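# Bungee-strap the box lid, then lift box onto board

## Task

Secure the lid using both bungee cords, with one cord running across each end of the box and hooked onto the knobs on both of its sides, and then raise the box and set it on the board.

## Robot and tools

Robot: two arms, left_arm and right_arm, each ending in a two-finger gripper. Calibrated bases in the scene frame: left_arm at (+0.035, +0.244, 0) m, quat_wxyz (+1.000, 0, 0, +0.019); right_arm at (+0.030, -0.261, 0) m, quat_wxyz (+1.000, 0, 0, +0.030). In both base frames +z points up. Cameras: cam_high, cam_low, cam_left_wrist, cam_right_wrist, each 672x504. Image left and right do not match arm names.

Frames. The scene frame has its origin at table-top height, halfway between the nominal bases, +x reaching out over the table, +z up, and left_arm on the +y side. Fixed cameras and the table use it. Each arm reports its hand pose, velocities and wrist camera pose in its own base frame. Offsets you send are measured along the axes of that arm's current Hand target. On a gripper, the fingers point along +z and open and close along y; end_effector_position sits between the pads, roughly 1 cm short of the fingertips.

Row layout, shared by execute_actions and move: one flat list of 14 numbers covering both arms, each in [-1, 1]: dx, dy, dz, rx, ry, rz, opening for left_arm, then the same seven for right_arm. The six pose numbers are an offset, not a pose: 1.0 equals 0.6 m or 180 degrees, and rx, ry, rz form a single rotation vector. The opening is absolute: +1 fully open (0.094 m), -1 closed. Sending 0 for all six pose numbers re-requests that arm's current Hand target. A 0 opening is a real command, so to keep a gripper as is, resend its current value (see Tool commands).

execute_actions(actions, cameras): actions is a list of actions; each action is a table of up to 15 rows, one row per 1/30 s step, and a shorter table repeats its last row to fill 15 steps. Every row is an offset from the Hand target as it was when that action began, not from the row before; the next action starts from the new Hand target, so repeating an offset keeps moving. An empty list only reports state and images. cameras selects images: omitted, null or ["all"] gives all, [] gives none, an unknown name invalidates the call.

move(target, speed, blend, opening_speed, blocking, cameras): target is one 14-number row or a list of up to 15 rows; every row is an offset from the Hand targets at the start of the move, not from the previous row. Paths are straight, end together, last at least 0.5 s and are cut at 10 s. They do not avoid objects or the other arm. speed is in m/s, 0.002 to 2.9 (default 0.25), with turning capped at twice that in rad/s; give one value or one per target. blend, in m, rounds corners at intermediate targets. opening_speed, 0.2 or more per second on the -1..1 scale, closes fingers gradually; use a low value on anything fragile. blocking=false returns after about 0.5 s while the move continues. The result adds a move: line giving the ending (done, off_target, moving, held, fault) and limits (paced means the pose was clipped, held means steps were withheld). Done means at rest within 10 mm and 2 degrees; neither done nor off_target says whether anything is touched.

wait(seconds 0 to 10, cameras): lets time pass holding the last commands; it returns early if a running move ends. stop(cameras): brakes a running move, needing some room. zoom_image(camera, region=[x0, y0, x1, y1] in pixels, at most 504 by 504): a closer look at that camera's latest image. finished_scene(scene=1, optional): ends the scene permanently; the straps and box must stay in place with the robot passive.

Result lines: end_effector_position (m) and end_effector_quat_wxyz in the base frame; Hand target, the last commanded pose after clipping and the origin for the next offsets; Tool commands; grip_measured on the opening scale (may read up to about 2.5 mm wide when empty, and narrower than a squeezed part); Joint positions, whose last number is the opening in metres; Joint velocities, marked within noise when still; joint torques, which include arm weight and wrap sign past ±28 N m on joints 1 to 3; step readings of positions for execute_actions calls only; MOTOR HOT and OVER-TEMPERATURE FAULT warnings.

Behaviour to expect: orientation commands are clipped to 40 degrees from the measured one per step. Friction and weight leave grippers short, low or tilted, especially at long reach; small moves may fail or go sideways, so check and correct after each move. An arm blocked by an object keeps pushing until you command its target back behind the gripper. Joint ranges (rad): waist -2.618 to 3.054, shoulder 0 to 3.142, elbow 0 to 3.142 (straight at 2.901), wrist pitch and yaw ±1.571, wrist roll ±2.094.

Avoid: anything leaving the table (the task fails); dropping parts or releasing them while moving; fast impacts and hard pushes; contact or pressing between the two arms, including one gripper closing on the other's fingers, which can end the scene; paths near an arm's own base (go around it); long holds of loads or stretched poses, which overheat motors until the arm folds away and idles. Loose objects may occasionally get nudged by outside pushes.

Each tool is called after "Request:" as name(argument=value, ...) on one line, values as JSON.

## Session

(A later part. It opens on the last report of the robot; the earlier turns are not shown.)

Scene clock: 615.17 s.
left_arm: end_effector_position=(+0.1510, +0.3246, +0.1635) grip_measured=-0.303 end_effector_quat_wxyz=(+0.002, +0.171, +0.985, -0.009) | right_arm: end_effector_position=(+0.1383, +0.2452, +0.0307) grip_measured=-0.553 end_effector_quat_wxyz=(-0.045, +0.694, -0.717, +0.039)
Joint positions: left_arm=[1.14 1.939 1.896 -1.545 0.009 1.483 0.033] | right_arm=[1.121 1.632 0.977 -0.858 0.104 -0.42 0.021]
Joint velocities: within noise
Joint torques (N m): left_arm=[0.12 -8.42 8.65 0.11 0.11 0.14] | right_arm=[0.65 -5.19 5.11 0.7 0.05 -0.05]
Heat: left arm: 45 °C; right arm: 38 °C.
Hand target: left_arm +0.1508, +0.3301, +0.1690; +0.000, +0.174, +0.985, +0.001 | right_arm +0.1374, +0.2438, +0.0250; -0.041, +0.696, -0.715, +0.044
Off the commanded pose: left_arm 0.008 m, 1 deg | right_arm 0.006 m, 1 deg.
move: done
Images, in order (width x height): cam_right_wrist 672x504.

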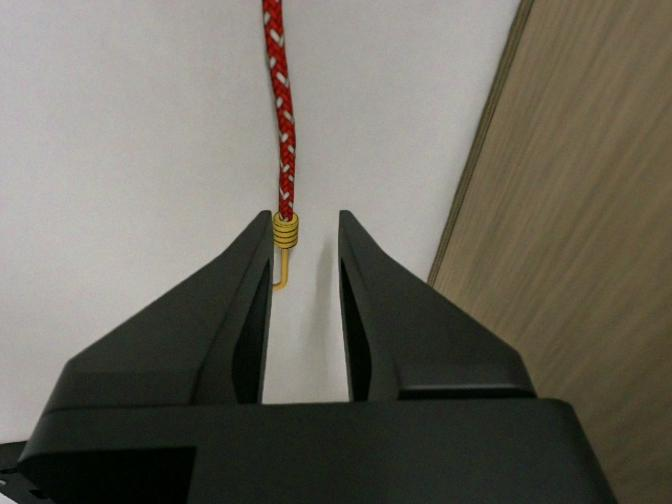

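Request:
move(target=[[0,0,0,0,0,0,-0.3, 0.0070,0.0124,-0.0015,0,0,0,-0.55],[0,0,0,0,0,0,-0.3, 0.0070,0.01475,0.0100,0,0,0,-0.55]], speed=0.05, cameras=["cam_right_wrist"])

Scene clock: 621.57 s.
left_arm: end_effector_position=(+0.1510, +0.3246, +0.1635) grip_measured=-0.303 end_effector_quat_wxyz=(+0.002, +0.171, +0.985, -0.009) | right_arm: end_effector_position=(+0.1304, +0.2407, +0.0207) grip_measured=-0.553 end_effector_quat_wxyz=(-0.039, +0.699, -0.713, +0.041)
Joint positions: left_arm=[1.14 1.939 1.896 -1.545 0.009 1.483 0.033] | right_arm=[1.14 1.632 0.934 -0.828 0.105 -0.412 0.021]
Joint velocities: within noise
Joint torques (N m): left_arm=[0.12 -8.43 8.64 0.11 0.11 0.14] | right_arm=[0.81 -6.3 4.82 0.66 0.05 0.09]
Heat: left arm: 45 °C; right arm: 38 °C.
Hand target: left_arm +0.1508, +0.3301, +0.1690; +0.000, +0.174, +0.985, +0.001 | right_arm +0.1292, +0.2397, +0.0179; -0.041, +0.696, -0.715, +0.045
Off the commanded pose: left_arm 0.008 m, 1 deg | right_arm 0.003 m, 1 deg.
move: done
Images, in order (width x height): cam_right_wrist 672x504.

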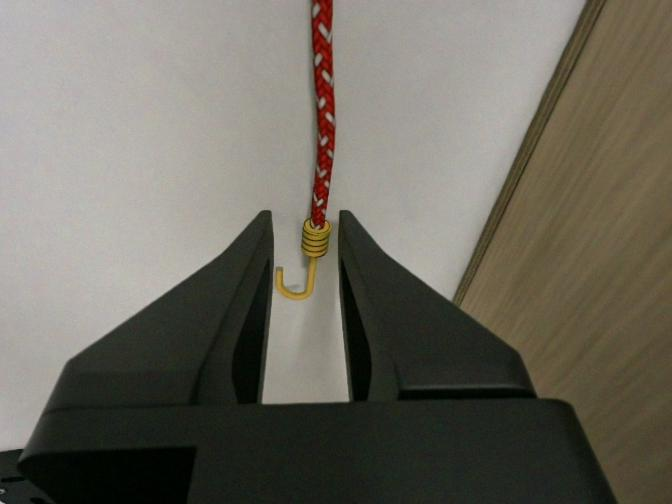

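Request:
move(target=[0,0,0,0,0,0,-0.3, 0.0017,-0.0086,0.0086,0,0,0,-0.55], speed=0.05, cameras=["cam_right_wrist"])

Scene clock: 625.67 s.
left_arm: end_effector_position=(+0.1510, +0.3246, +0.1635) grip_measured=-0.303 end_effector_quat_wxyz=(+0.002, +0.171, +0.985, -0.009) | right_arm: end_effector_position=(+0.1342, +0.2443, +0.0210) grip_measured=-0.553 end_effector_quat_wxyz=(-0.049, +0.695, -0.716, +0.038)
Joint positions: left_arm=[1.14 1.939 1.896 -1.545 0.009 1.483 0.033] | right_arm=[1.133 1.632 0.934 -0.808 0.105 -0.411 0.021]
Joint velocities: within noise
Joint torques (N m): left_arm=[0.13 -8.4 8.64 0.1 0.11 0.14] | right_arm=[-0.34 -5.12 4.27 0.68 0.04 -0.13]
Heat: left arm: 45 °C; right arm: 38 °C.
Hand target: left_arm +0.1508, +0.3301, +0.1690; +0.000, +0.174, +0.985, +0.001 | right_arm +0.1349, +0.2386, +0.0134; -0.041, +0.696, -0.715, +0.045
Off the commanded pose: left_arm 0.008 m, 1 deg | right_arm 0.010 m, 1 deg.
move: done
Images, in order (width x height): cam_right_wrist 672x504.

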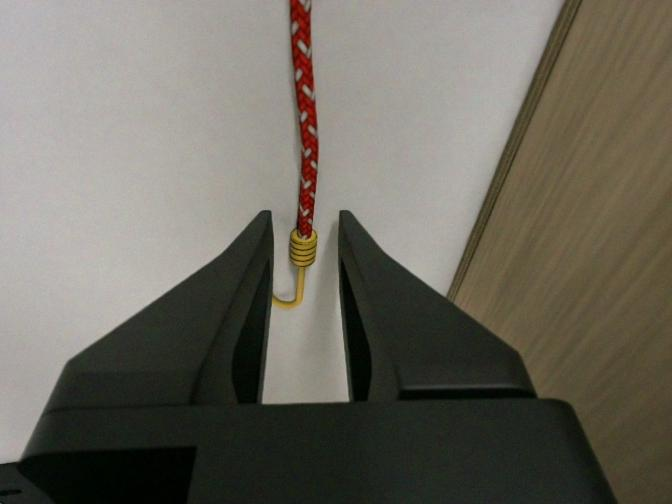

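Request:
move(target=[[0,0,0,0,0,0,-0.3, 0.0013,-0.0037,-0.0610,0,0,0,-0.55],[0,0,0,0,0,0,-0.3, 0.0012,0.0038,0.0002,0,0,0,-0.55]], speed=[0.1, 0.05], cameras=["cam_right_wrist"])

Scene clock: 631.17 s.
left_arm: end_effector_position=(+0.1510, +0.3246, +0.1635) grip_measured=-0.303 end_effector_quat_wxyz=(+0.002, +0.171, +0.985, -0.009) | right_arm: end_effector_position=(+0.1324, +0.2405, +0.0189) grip_measured=-0.553 end_effector_quat_wxyz=(-0.045, +0.695, -0.716, +0.039)
Joint positions: left_arm=[1.14 1.939 1.896 -1.545 0.009 1.483 0.033] | right_arm=[1.133 1.627 0.919 -0.806 0.105 -0.411 0.021]
Joint velocities: within noise
Joint torques (N m): left_arm=[0.13 -8.42 8.65 0.11 0.11 0.14] | right_arm=[0.18 -4.97 4.92 0.69 0.04 -0.08]
Heat: left arm: 45 °C; right arm: 38 °C.
Hand target: left_arm +0.1508, +0.3301, +0.1690; +0.000, +0.174, +0.985, +0.001 | right_arm +0.1327, +0.2379, +0.0131; -0.041, +0.696, -0.715, +0.045
Off the commanded pose: left_arm 0.008 m, 1 deg | right_arm 0.006 m, 1 deg.
move: done
Images, in order (width x height): cam_right_wrist 672x504.

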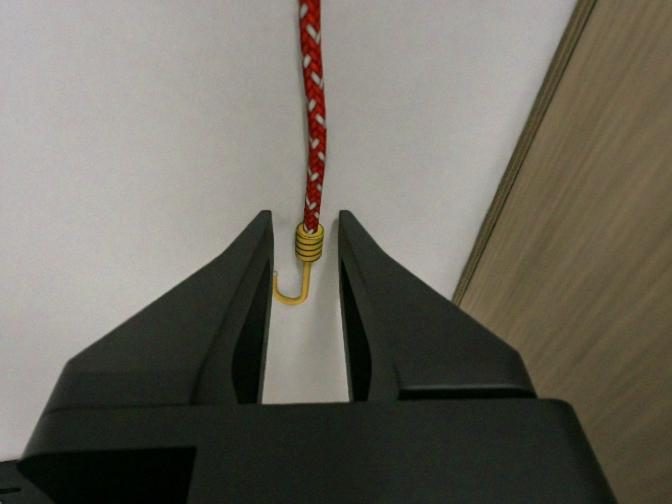

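Request:
move(target=[0,0,0,0,0,0,-0.3, 0,0,0,0,0,0,-1.0], opening_speed=0.4, speed=0.05, cameras=["cam_right_wrist"])

Scene clock: 633.57 s.
left_arm: end_effector_position=(+0.1510, +0.3246, +0.1635) grip_measured=-0.303 end_effector_quat_wxyz=(+0.002, +0.171, +0.985, -0.009) | right_arm: end_effector_position=(+0.1325, +0.2407, +0.0189) grip_measured=-0.852 end_effector_quat_wxyz=(-0.046, +0.695, -0.716, +0.039)
Joint positions: left_arm=[1.14 1.939 1.896 -1.545 0.009 1.483 0.033] | right_arm=[1.133 1.627 0.919 -0.805 0.105 -0.411 0.007]
Joint velocities: within noise
Joint torques (N m): left_arm=[0.1 -8.44 8.65 0.11 0.11 0.14] | right_arm=[0.18 -4.97 4.92 0.69 0.04 -0.07]
Heat: left arm: 45 °C; right arm: 38 °C.
Hand target: left_arm +0.1508, +0.3301, +0.1690; +0.000, +0.174, +0.985, +0.001 | right_arm +0.1327, +0.2379, +0.0131; -0.041, +0.696, -0.715, +0.045
Off the commanded pose: left_arm 0.008 m, 1 deg | right_arm 0.006 m, 1 deg.
move: done
Images, in order (width x height): cam_right_wrist 672x504.

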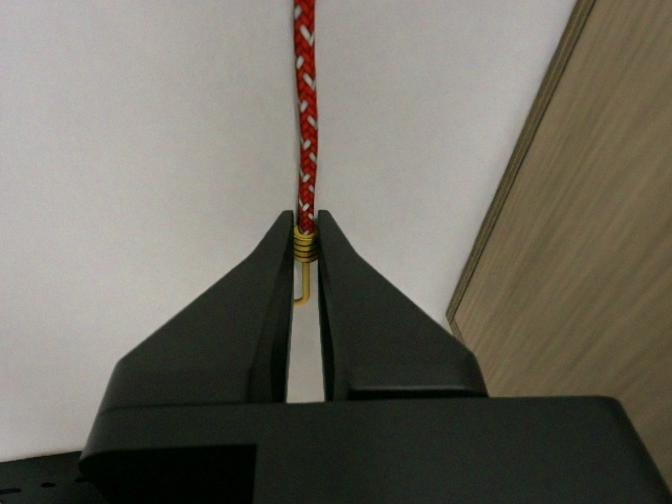

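Request:
move(target=[[0,0,0,0,0,0,-0.3, 0,-0.004,-0.06,0,0,0,-1.0],[0,0,0,0,0,0,-0.3, -0.0182,-0.0080,-0.0950,-0.0272,-0.25,0.0388,-1.0]], speed=[0.1, 0.2], cameras=["cam_high","cam_right_wrist","cam_left_wrist"])

Scene clock: 642.17 s.
left_arm: end_effector_position=(+0.1510, +0.3246, +0.1635) grip_measured=-0.303 end_effector_quat_wxyz=(+0.002, +0.171, +0.985, -0.009) | right_arm: end_effector_position=(+0.1313, +0.2494, +0.0692) grip_measured=-0.852 end_effector_quat_wxyz=(+0.278, -0.620, +0.689, +0.251)
Joint positions: left_arm=[1.14 1.939 1.896 -1.545 0.009 1.483 0.033] | right_arm=[0.831 1.091 0.458 -0.277 -0.426 -0.487 0.007]
Joint velocities: within noise
Joint torques (N m): left_arm=[0.12 -8.43 8.62 0.11 0.11 0.14] | right_arm=[-0.32 -3.75 5.68 1.89 -0.4 -0.04]
Heat: left arm: 45 °C; right arm: 38 °C.
Hand target: left_arm +0.1508, +0.3301, +0.1690; +0.000, +0.174, +0.985, +0.001 | right_arm +0.1308, +0.2491, +0.0702; +0.285, -0.618, +0.686, +0.257
Off the commanded pose: left_arm 0.008 m, 1 deg | right_arm 0.001 m, 1 deg.
move: done
Images, in order (width x height): cam_high 672x504, cam_left_wrist 672x504, cam_right_wrist 672x504.

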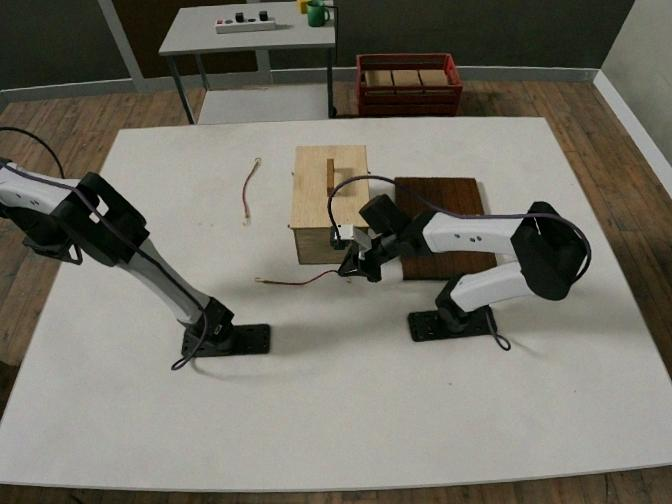

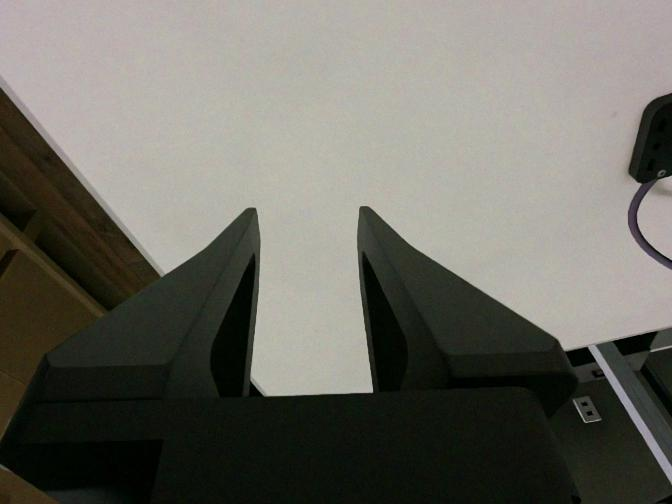

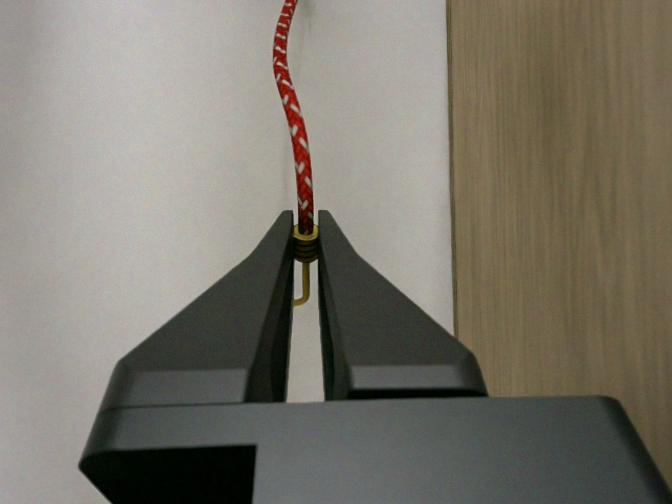

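Request:
zoom_image(camera="cam_high", region=[220, 220, 400, 320])

Scaled by 2.800.

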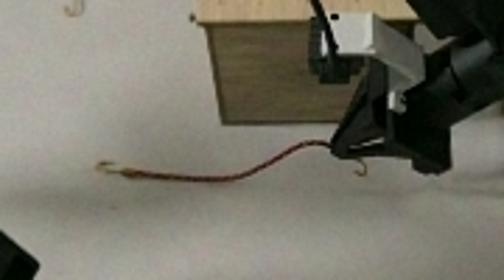

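Request:
move(target=[[-0.2580,-0.2255,0.0317,0,0,0.1944,-0.4, 0,0,0,0,0,0,-1.0],[-0.2624,-0.5787,0.0983,0,0,0.3889,-0.4, 0,0,0,0,0,0,-1.0],[-0.2510,-0.6450,0.1650,0,0,0.3889,-0.4, 0,0,0,0,0,0,-1.0]], speed=0.3, blend=[0.05, 0.02, 0], cameras=["cam_high","cam_left_wrist"])

Scene clock: 651.17 s.
left_arm: end_effector_position=(+0.1595, -0.0849, +0.0724) grip_measured=-0.397 end_effector_quat_wxyz=(-0.002, +0.709, +0.705, -0.004) | right_arm: end_effector_position=(+0.1313, +0.2496, +0.0694) grip_measured=-0.852 end_effector_quat_wxyz=(+0.279, -0.620, +0.689, +0.252)
Joint positions: left_arm=[-0.482 1.239 0.82 -1.158 0.007 1.093 0.028] | right_arm=[0.831 1.091 0.458 -0.276 -0.427 -0.487 0.007]
Joint velocities: within noise
Joint torques (N m): left_arm=[-0.57 -3 5.2 0.45 0.12 -0.06] | right_arm=[-0.34 -3.75 5.71 1.89 -0.38 -0.04]
Heat: left arm: 45 °C; right arm: 38 °C.
Hand target: left_arm +0.1599, -0.0849, +0.0695; +0.000, +0.707, +0.707, +0.000 | right_arm +0.1309, +0.2492, +0.0702; +0.285, -0.618, +0.686, +0.257
Off the commanded pose: left_arm 0.003 m, 1 deg | right_arm 0.001 m, 1 deg.
move: done
Images, in order (width x height): cam_high 672x504, cam_left_wrist 672x504.

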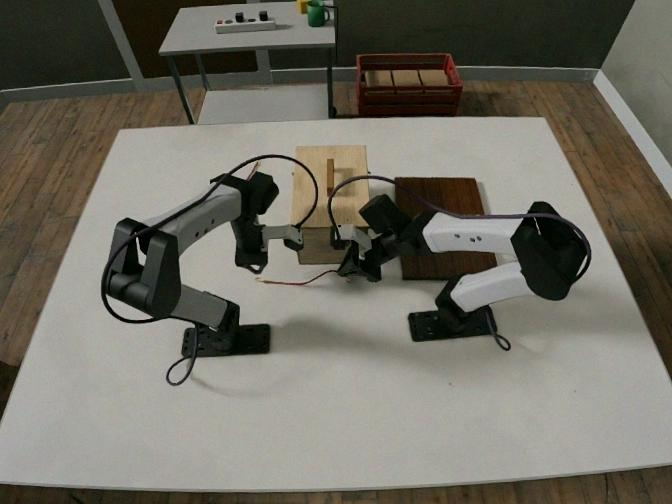

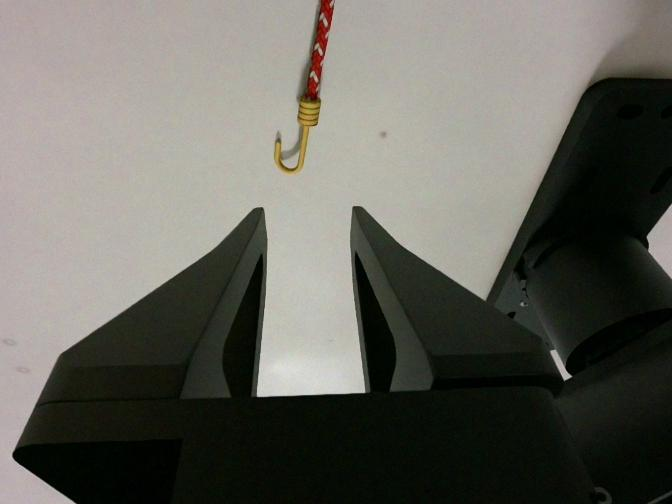

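Request:
zoom_image(camera="cam_left_wrist", region=[230, 60, 390, 200])

Scaled by 3.150.

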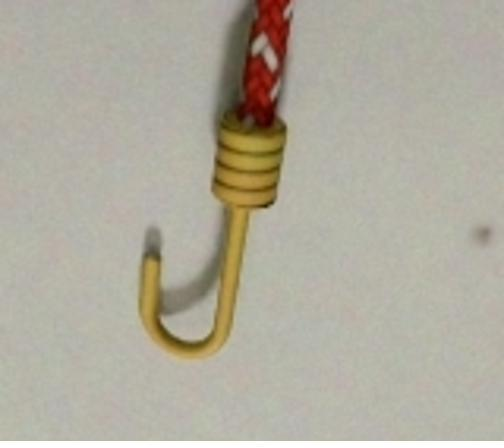

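Request:
move(target=[-0.0262,-0.0055,0.0742,0,0,0.0278,-0.55, 0,0,0,0,0,0,-1.0], speed=0.12, cameras=["cam_left_wrist"])

Scene clock: 658.10 s.
left_arm: end_effector_position=(+0.1577, -0.1014, +0.0290) grip_measured=-0.547 end_effector_quat_wxyz=(+0.003, +0.737, +0.676, -0.003) | right_arm: end_effector_position=(+0.1313, +0.2496, +0.0694) grip_measured=-0.852 end_effector_quat_wxyz=(+0.279, -0.620, +0.689, +0.252)
Joint positions: left_arm=[-0.565 1.311 0.69 -0.945 0.006 1.091 0.021] | right_arm=[0.831 1.091 0.458 -0.276 -0.427 -0.487 0.007]
Joint velocities: within noise
Joint torques (N m): left_arm=[-0.55 -2.65 5 0.44 0.12 -0.01] | right_arm=[-0.34 -3.77 5.7 1.89 -0.37 -0.04]
Heat: left arm: 43 °C; right arm: 38 °C.
Hand target: left_arm +0.1566, -0.1006, +0.0250; +0.000, +0.737, +0.675, +0.000 | right_arm +0.1309, +0.2492, +0.0702; +0.285, -0.618, +0.686, +0.257
Off the commanded pose: left_arm 0.004 m, 1 deg | right_arm 0.001 m, 1 deg.
move: done
Images, in order (width x height): cam_left_wrist 672x504.

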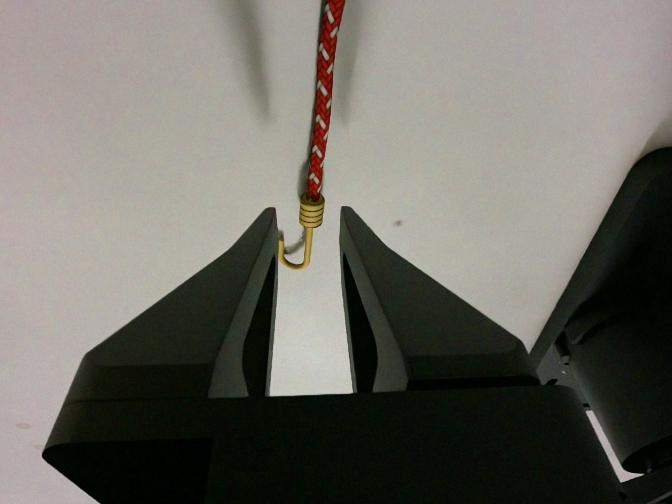

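Request:
move(target=[0.0003,-0.0043,0.0300,0,0,0,-0.55, 0,0,0,0,0,0,-1.0], speed=0.06, cameras=["cam_left_wrist"])

Scene clock: 661.23 s.
left_arm: end_effector_position=(+0.1555, -0.1010, +0.0109) grip_measured=-0.547 end_effector_quat_wxyz=(+0.003, +0.737, +0.676, -0.003) | right_arm: end_effector_position=(+0.1313, +0.2496, +0.0694) grip_measured=-0.852 end_effector_quat_wxyz=(+0.279, -0.620, +0.689, +0.252)
Joint positions: left_arm=[-0.57 1.338 0.631 -0.859 0.006 1.088 0.021] | right_arm=[0.831 1.091 0.458 -0.276 -0.427 -0.487 0.007]
Joint velocities: within noise
Joint torques (N m): left_arm=[-0.61 -2.74 4.82 0.44 0.12 -0.03] | right_arm=[-0.32 -3.74 5.7 1.89 -0.37 -0.04]
Heat: left arm: 43 °C; right arm: 38 °C.
Hand target: left_arm +0.1541, -0.1002, +0.0070; +0.000, +0.737, +0.676, +0.000 | right_arm +0.1309, +0.2492, +0.0702; +0.285, -0.618, +0.686, +0.257
Off the commanded pose: left_arm 0.004 m, 1 deg | right_arm 0.001 m, 1 deg.
move: done
Images, in order (width x height): cam_left_wrist 672x504.

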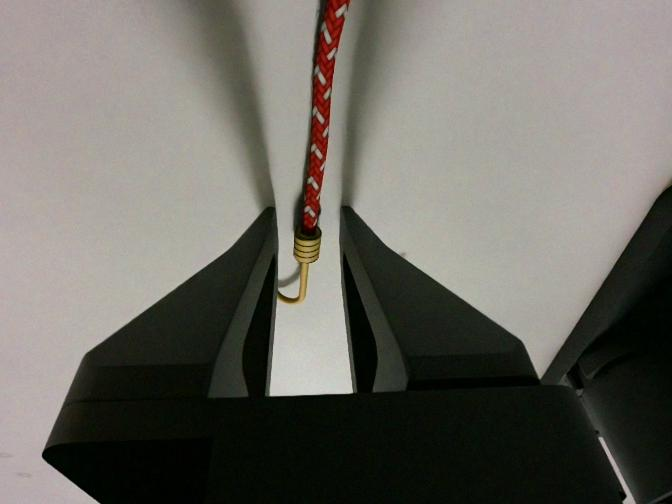

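Request:
move(target=[0,0,0,0,0,0,-1.0, 0,0,0,0,0,0,-1.0], opening_speed=0.4, speed=0.05, cameras=["cam_left_wrist"])

Scene clock: 663.43 s.
left_arm: end_effector_position=(+0.1556, -0.1011, +0.0109) grip_measured=-0.840 end_effector_quat_wxyz=(+0.003, +0.737, +0.676, -0.002) | right_arm: end_effector_position=(+0.1313, +0.2496, +0.0694) grip_measured=-0.852 end_effector_quat_wxyz=(+0.279, -0.620, +0.689, +0.252)
Joint positions: left_arm=[-0.57 1.338 0.631 -0.858 0.006 1.087 0.008] | right_arm=[0.831 1.091 0.458 -0.276 -0.427 -0.487 0.007]
Joint velocities: within noise
Joint torques (N m): left_arm=[-0.59 -2.73 4.81 0.44 0.12 -0.02] | right_arm=[-0.32 -3.75 5.7 1.88 -0.38 -0.04]
Heat: left arm: 42 °C; right arm: 38 °C.
Hand target: left_arm +0.1541, -0.1002, +0.0070; +0.000, +0.737, +0.676, +0.000 | right_arm +0.1309, +0.2492, +0.0702; +0.285, -0.618, +0.686, +0.257
Off the commanded pose: left_arm 0.004 m, 1 deg | right_arm 0.001 m, 1 deg.
move: done
Images, in order (width x height): cam_left_wrist 672x504.

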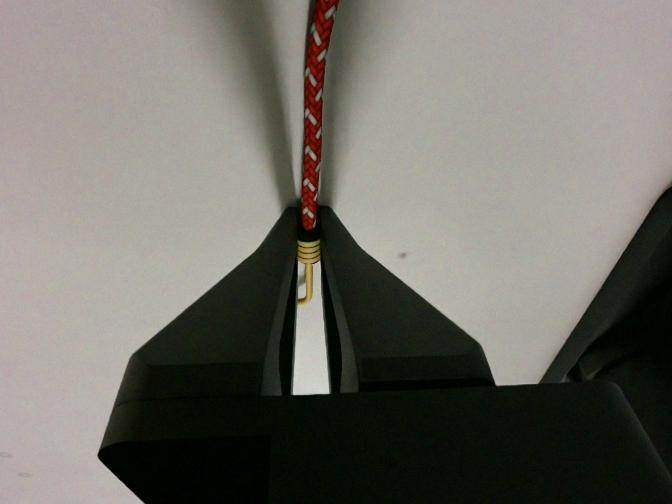

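Request:
zoom_image(camera="cam_left_wrist", region=[260, 180, 360, 320])

Scaled by 3.600.

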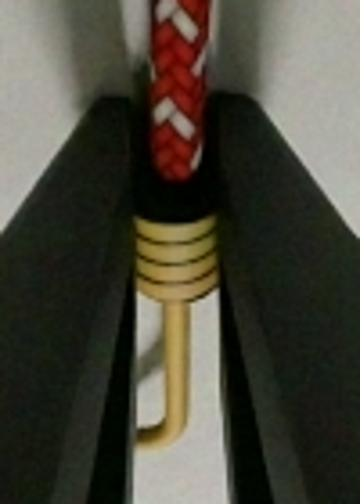

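Request:
move(target=[0.0009,0.0065,-0.305,0,0,0,-1.0, -0.1893,-0.0009,-0.1991,0,0,0,-1.0], speed=0.15, cameras=["cam_high","cam_left_wrist","cam_right_wrist"])

Scene clock: 686.40 s.
left_arm: end_effector_position=(+0.1554, -0.1010, +0.1802) grip_measured=-0.840 end_effector_quat_wxyz=(+0.020, +0.737, +0.676, +0.002) | right_arm: end_effector_position=(+0.1286, +0.2422, +0.2257) grip_measured=-0.852 end_effector_quat_wxyz=(+0.276, -0.616, +0.693, +0.254)
Joint positions: left_arm=[-0.57 1.229 1.244 -1.546 0.006 1.087 0.008] | right_arm=[0.813 1.021 1.059 -0.954 -0.439 -0.489 0.007]
Joint velocities: within noise
Joint torques (N m): left_arm=[0.27 -3.55 8.47 0.25 0.12 0.09] | right_arm=[-0.44 -1.16 9.8 1.63 -0.37 -0.17]
Heat: left arm: 39 °C; right arm: 39 °C.
Hand target: left_arm +0.1580, -0.1002, +0.1900; -0.001, +0.737, +0.676, +0.000 | right_arm +0.1311, +0.2445, +0.2350; +0.285, -0.618, +0.686, +0.257
Off the commanded pose: left_arm 0.010 m, 2 deg | right_arm 0.010 m, 1 deg.
joint sent to its limit (left arm) — joint 4 (wrist pitch), lower limit. The joint targets are off in orientation, not in position.
move: done
Images, in order (width x height): cam_high 672x504, cam_left_wrist 672x504, cam_right_wrist 672x504.

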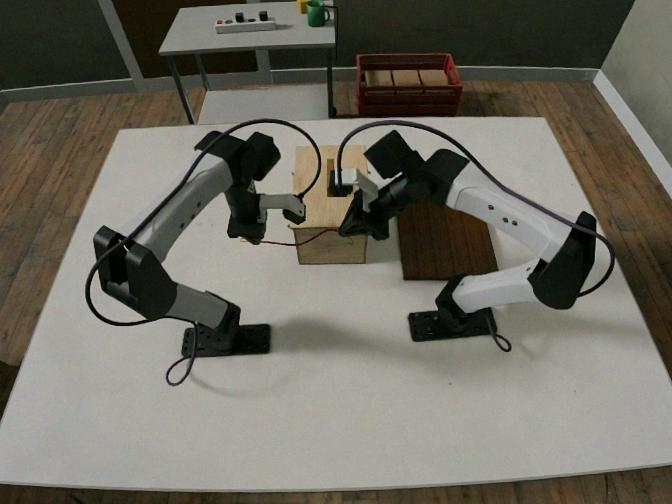

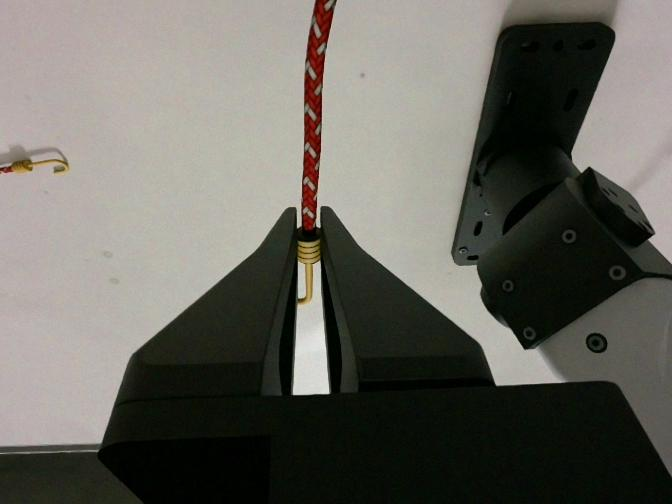

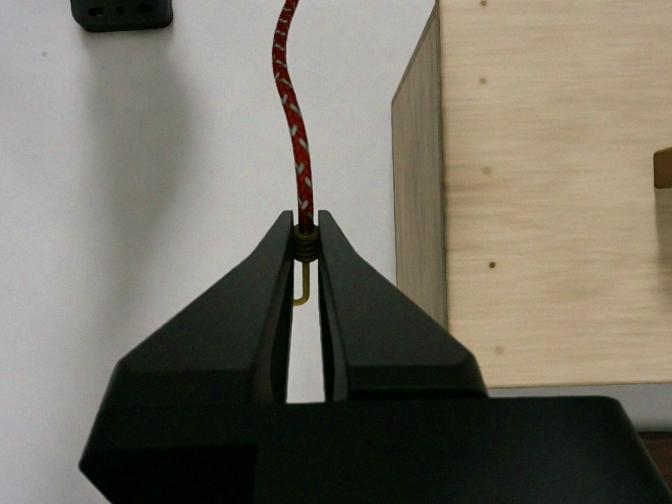

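Request:
move(target=[0.0487,0.0743,-0.0417,-0.1523,-0.2173,-0.3676,-1.0, -0.0361,-0.1605,0.0008,0.0189,-0.1387,0.0120,-1.0], speed=0.3, cameras=["cam_high","cam_left_wrist","cam_right_wrist"])

Scene clock: 694.13 s.
left_arm: end_effector_position=(+0.2036, -0.0767, +0.2179) grip_measured=-0.840 end_effector_quat_wxyz=(+0.372, +0.206, +0.901, -0.088) | right_arm: end_effector_position=(+0.2268, +0.2507, +0.2547) grip_measured=-0.852 end_effector_quat_wxyz=(+0.443, -0.531, +0.624, +0.364)
Joint positions: left_arm=[-0.239 0.701 0.907 -1.005 0.154 0.147 0.008] | right_arm=[0.433 1.115 0.885 -0.336 -0.878 -0.473 0.007]
Joint velocities: within noise
Joint torques (N m): left_arm=[-0.54 0.09 5.68 1.95 -0.01 -0.04] | right_arm=[-0.44 -2.4 6.32 2.09 -0.39 0.07]
Heat: left arm: 39 °C; right arm: 39 °C.
Hand target: left_arm +0.2049, -0.0750, +0.2150; +0.373, +0.201, +0.902, -0.082 | right_arm +0.2286, +0.2501, +0.2498; +0.439, -0.526, +0.627, +0.370
Off the commanded pose: left_arm 0.004 m, 1 deg | right_arm 0.005 m, 1 deg.
move: done
Images, in order (width x height): cam_high 672x504, cam_left_wrist 672x504, cam_right_wrist 672x504.

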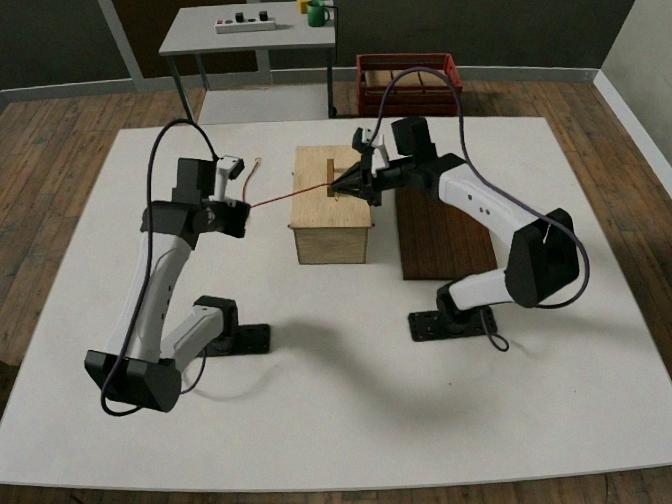

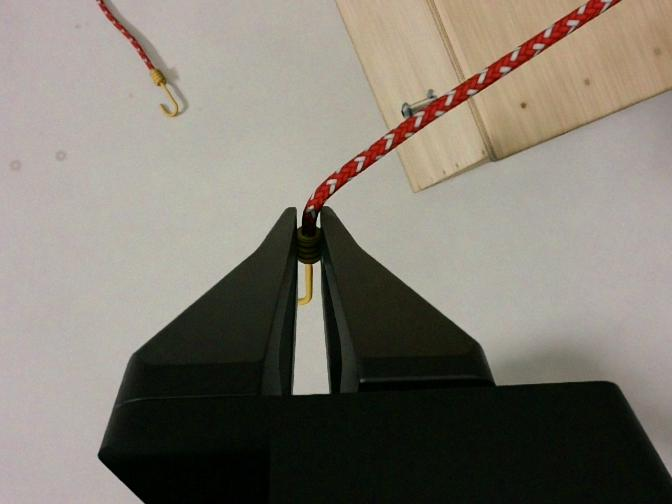

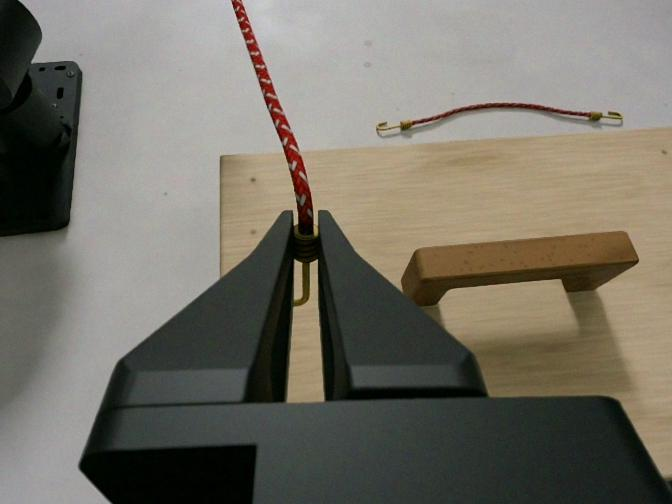

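Request:
move(target=[0.0343,-0.0390,0.0837,0.3102,-0.2271,0.1285,-1.0, 0,0,0,0,0,0,-1.0], speed=0.3, cameras=["cam_high","cam_low","cam_left_wrist","cam_right_wrist"])

Scene clock: 704.80 s.
left_arm: end_effector_position=(+0.2097, -0.1062, +0.1614) grip_measured=-0.840 end_effector_quat_wxyz=(+0.520, +0.439, +0.605, -0.414) | right_arm: end_effector_position=(+0.2265, +0.2509, +0.2550) grip_measured=-0.852 end_effector_quat_wxyz=(+0.443, -0.531, +0.623, +0.365)
Joint positions: left_arm=[0.341 1.486 0.696 -1.327 1.434 2.077 0.007] | right_arm=[0.433 1.115 0.885 -0.336 -0.88 -0.471 0.007]
Joint velocities: within noise
Joint torques (N m): left_arm=[-0.59 -2.92 7.08 -0.76 0.75 0.24] | right_arm=[-0.46 -2.4 6.3 2.1 -0.38 0.04]
Heat: left arm: 39 °C; right arm: 39 °C.
Hand target: left_arm +0.2140, -0.1050, +0.1649; +0.525, +0.474, +0.526, -0.473 | right_arm +0.2285, +0.2501, +0.2498; +0.439, -0.526, +0.627, +0.370
Off the commanded pose: left_arm 0.006 m, 12 deg | right_arm 0.006 m, 1 deg.
joint sent to its limit (left arm) — joint 6 (wrist roll), upper limit. The joint targets are off in orientation, not in position.
move: off_target (left_arm)

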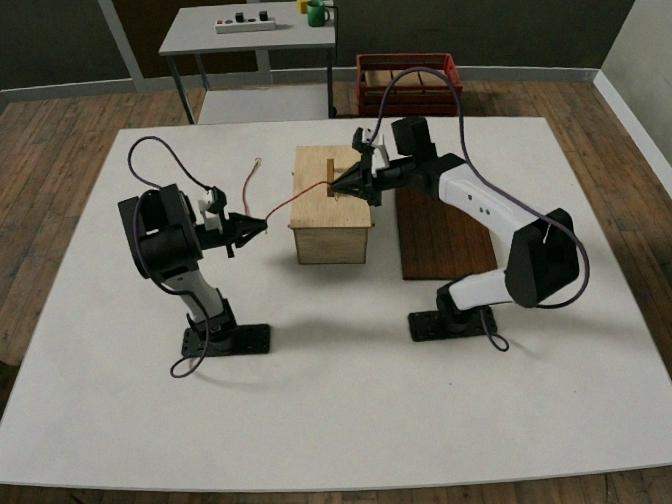

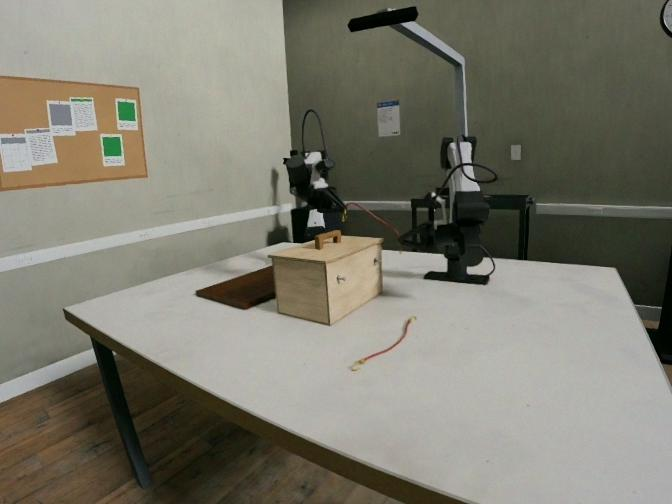

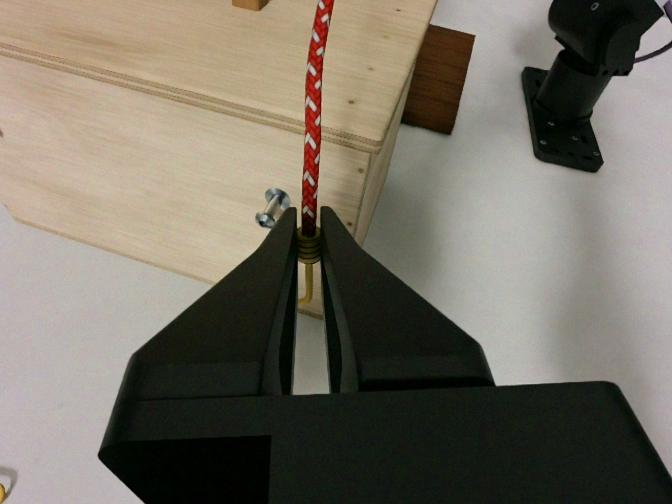

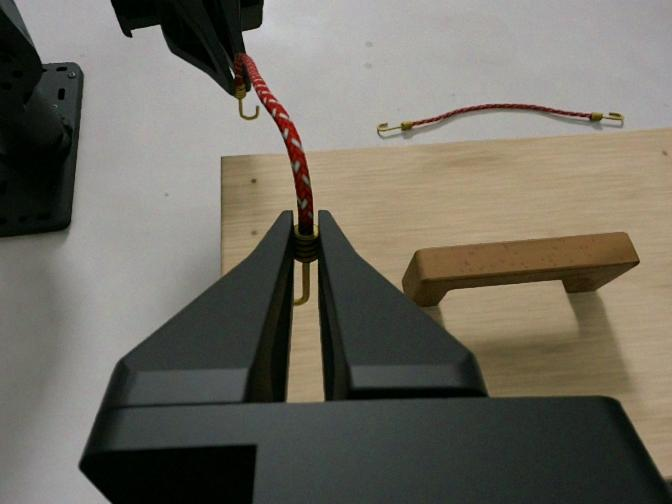

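Request:
move(target=[-0.0833,-0.0097,-0.0513,-0.3102,0.2271,-0.1285,-1.0, 0,0,0,0,0,0,-1.0], speed=0.3, cameras=["cam_left_wrist"])

Scene clock: 716.77 s.
left_arm: end_effector_position=(+0.2028, -0.0774, +0.2042) grip_measured=-0.840 end_effector_quat_wxyz=(+0.365, +0.206, +0.903, -0.090) | right_arm: end_effector_position=(+0.2265, +0.2509, +0.2550) grip_measured=-0.852 end_effector_quat_wxyz=(+0.443, -0.531, +0.623, +0.365)
Joint positions: left_arm=[-0.24 0.689 0.856 -0.98 0.158 0.146 0.007] | right_arm=[0.433 1.115 0.885 -0.336 -0.88 -0.471 0.007]
Joint velocities: within noise
Joint torques (N m): left_arm=[-0.54 0.96 9.81 1.66 -0.07 -0.06] | right_arm=[-0.46 -2.41 6.3 2.1 -0.38 0.03]
Heat: left arm: 39 °C; right arm: 39 °C.
Hand target: left_arm +0.2051, -0.0751, +0.2151; +0.374, +0.201, +0.902, -0.082 | right_arm +0.2285, +0.2500, +0.2498; +0.439, -0.526, +0.627, +0.370
Off the commanded pose: left_arm 0.011 m, 2 deg | right_arm 0.006 m, 1 deg.
move: off_target (left_arm)
Images, in order (width x height): cam_left_wrist 672x504.

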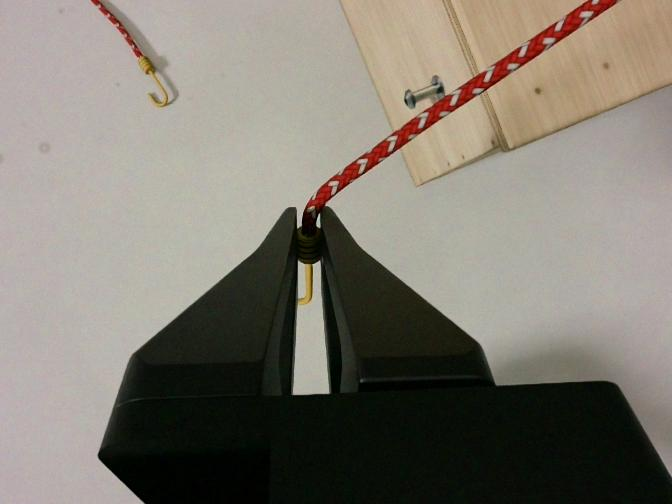

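Request:
move(target=[0.0109,-0.0438,0.0837,0.1751,-0.1883,0.0911,-1.0, 0,0,0,0,0,0,-1.0], speed=0.3, cameras=["cam_left_wrist","cam_right_wrist"])

Scene clock: 721.50 s.
left_arm: end_effector_position=(+0.2238, -0.1106, +0.1765) grip_measured=-0.840 end_effector_quat_wxyz=(+0.554, +0.381, +0.669, -0.316) | right_arm: end_effector_position=(+0.2266, +0.2509, +0.2550) grip_measured=-0.852 end_effector_quat_wxyz=(+0.443, -0.531, +0.623, +0.365)
Joint positions: left_arm=[0.247 0.786 0.343 -0.145 1.23 0.56 0.007] | right_arm=[0.433 1.115 0.885 -0.335 -0.88 -0.471 0.007]
Joint velocities: within noise
Joint torques (N m): left_arm=[-0.02 -0.36 6.01 1.77 0.67 0.02] | right_arm=[-0.44 -2.4 6.3 2.11 -0.38 0.03]
Heat: left arm: 39 °C; right arm: 39 °C.
Hand target: left_arm +0.2218, -0.1120, +0.1747; +0.556, +0.384, +0.664, -0.321 | right_arm +0.2285, +0.2501, +0.2498; +0.439, -0.526, +0.627, +0.370
Off the commanded pose: left_arm 0.003 m, 1 deg | right_arm 0.006 m, 1 deg.
move: done
Images, in order (width x height): cam_left_wrist 672x504, cam_right_wrist 672x504.

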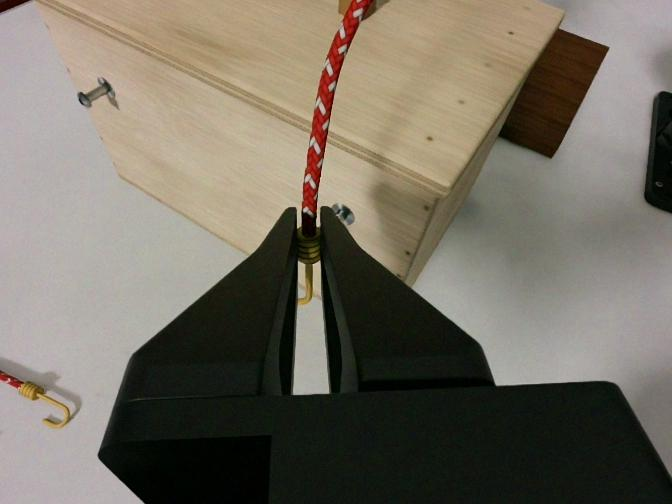

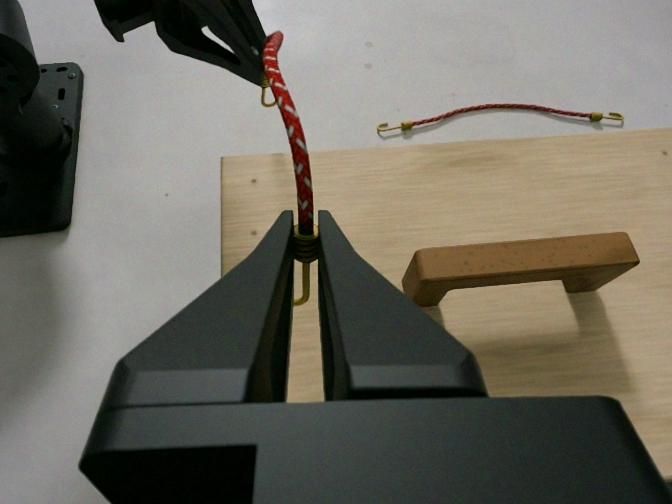

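Request:
zoom_image(camera="cam_left_wrist", region=[270, 170, 410, 310])

Scaled by 3.600.

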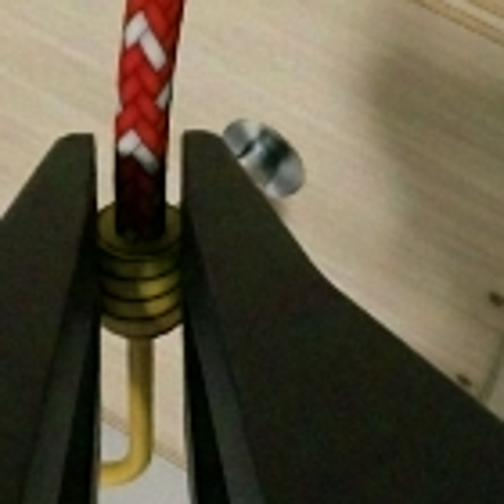

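Request:
move(target=[0.0153,-0.0262,0.0068,0.0445,-0.0831,0.0019,-1.0, 0,0,0,0,0,0,-1.0], speed=0.2, cameras=["cam_low","cam_left_wrist"])

Scene clock: 747.40 s.
left_arm: end_effector_position=(+0.2112, -0.1209, +0.1677) grip_measured=-0.840 end_effector_quat_wxyz=(+0.580, +0.402, +0.588, -0.395) | right_arm: end_effector_position=(+0.2266, +0.2509, +0.2550) grip_measured=-0.852 end_effector_quat_wxyz=(+0.443, -0.531, +0.623, +0.365)
Joint positions: left_arm=[0.258 1.046 0.103 0.822 1.455 0.122 0.007] | right_arm=[0.433 1.115 0.885 -0.335 -0.88 -0.471 0.007]
Joint velocities: within noise
Joint torques (N m): left_arm=[-0.17 -0.73 5.07 1.78 0.23 0.03] | right_arm=[-0.46 -2.41 6.3 2.1 -0.38 0.03]
Heat: left arm: 38 °C; right arm: 38 °C.
Hand target: left_arm +0.2095, -0.1219, +0.1650; +0.611, +0.378, +0.561, -0.412 | right_arm +0.2285, +0.2501, +0.2498; +0.439, -0.526, +0.627, +0.370
Off the commanded pose: left_arm 0.003 m, 6 deg | right_arm 0.006 m, 1 deg.
move: off_target (left_arm)
Images, in order (width x height): cam_low 672x504, cam_left_wrist 672x504.

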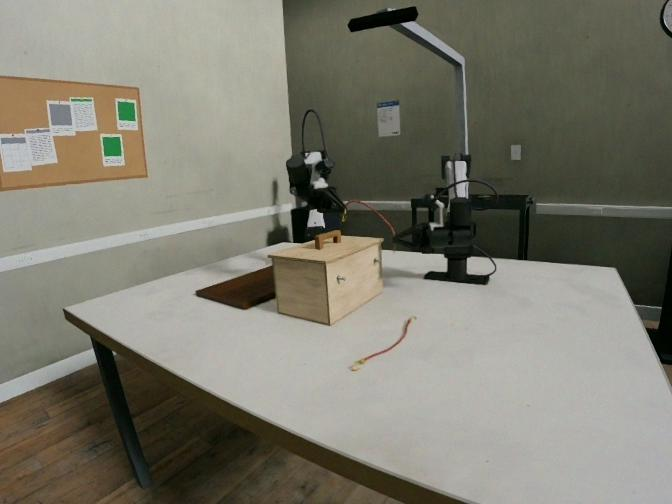

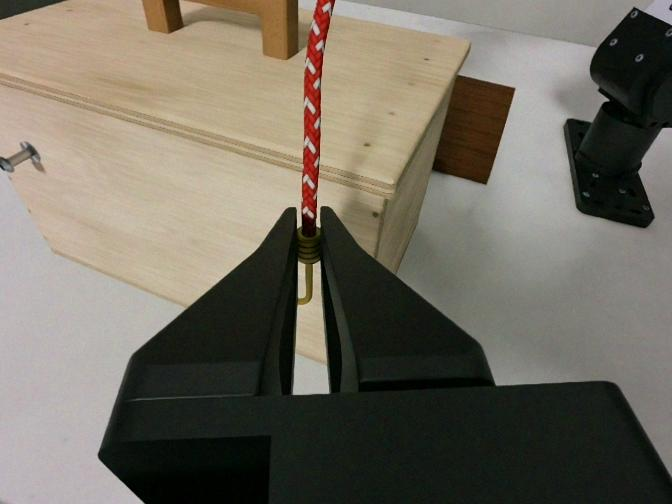

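Request:
zoom_image(camera="cam_low", region=[320, 200, 460, 305])

Scaled by 3.600.

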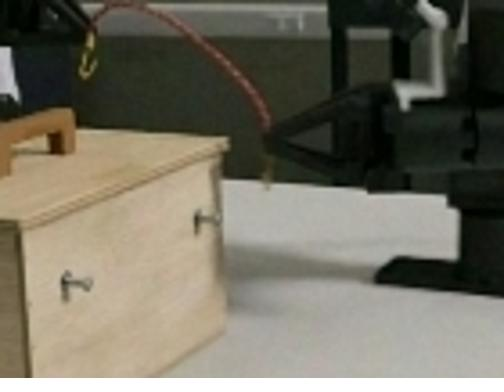

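Request:
move(target=[0.0425,-0.0044,0.0068,-0.0111,-0.0056,0.0011,-1.0, 0,0,0,0,0,0,-1.0], speed=0.15, cameras=["cam_low","cam_left_wrist"])

Request:
zoom_image(camera="cam_low", region=[340, 220, 430, 287])

Scene clock: 761.40 s.
left_arm: end_effector_position=(+0.2120, -0.1272, +0.1409) grip_measured=-0.840 end_effector_quat_wxyz=(+0.582, +0.396, +0.592, -0.393) | right_arm: end_effector_position=(+0.2266, +0.2509, +0.2550) grip_measured=-0.852 end_effector_quat_wxyz=(+0.443, -0.531, +0.623, +0.365)
Joint positions: left_arm=[0.214 1.308 0.018 1.206 1.398 0.079 0.007] | right_arm=[0.433 1.115 0.885 -0.335 -0.88 -0.471 0.007]
Joint velocities: within noise
Joint torques (N m): left_arm=[-0.39 -1.39 3.81 1.91 0.18 0.02] | right_arm=[-0.44 -2.4 6.28 2.11 -0.38 0.03]
Heat: left arm: 38 °C; right arm: 38 °C.
Hand target: left_arm +0.2094, -0.1287, +0.1399; +0.623, +0.365, +0.562, -0.404 | right_arm +0.2285, +0.2501, +0.2498; +0.439, -0.526, +0.627, +0.370
Off the commanded pose: left_arm 0.003 m, 7 deg | right_arm 0.006 m, 1 deg.
joint sent to its limit (left arm) — joint 3 (elbow), lower limit, where the elbow is as bent as it goes. The joint targets are off in orientation, not in position.
move: off_target (left_arm)
Images, in order (width x height): cam_low 672x504, cam_left_wrist 672x504.

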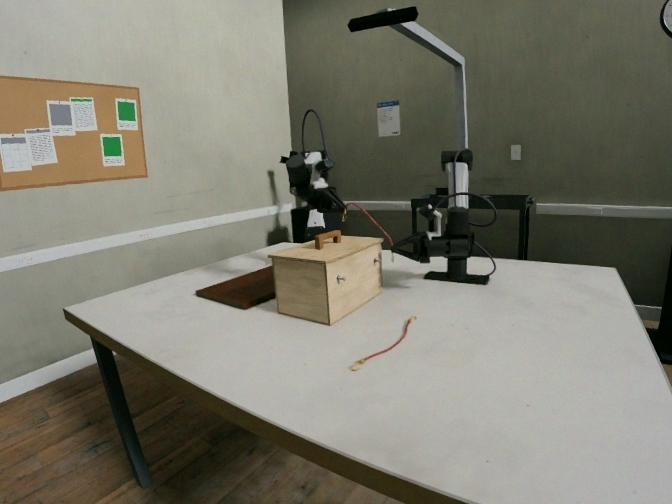

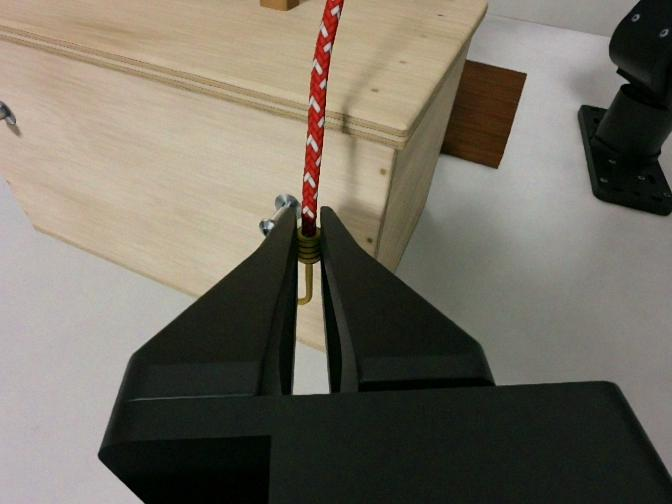

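Scaled by 5.600.

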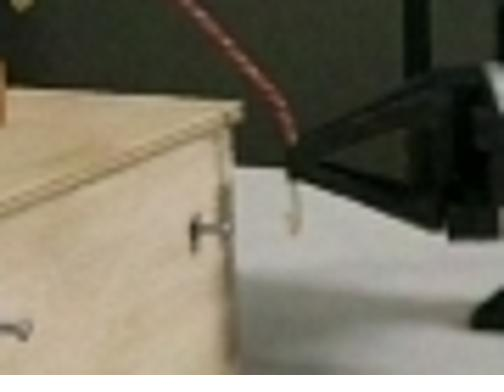

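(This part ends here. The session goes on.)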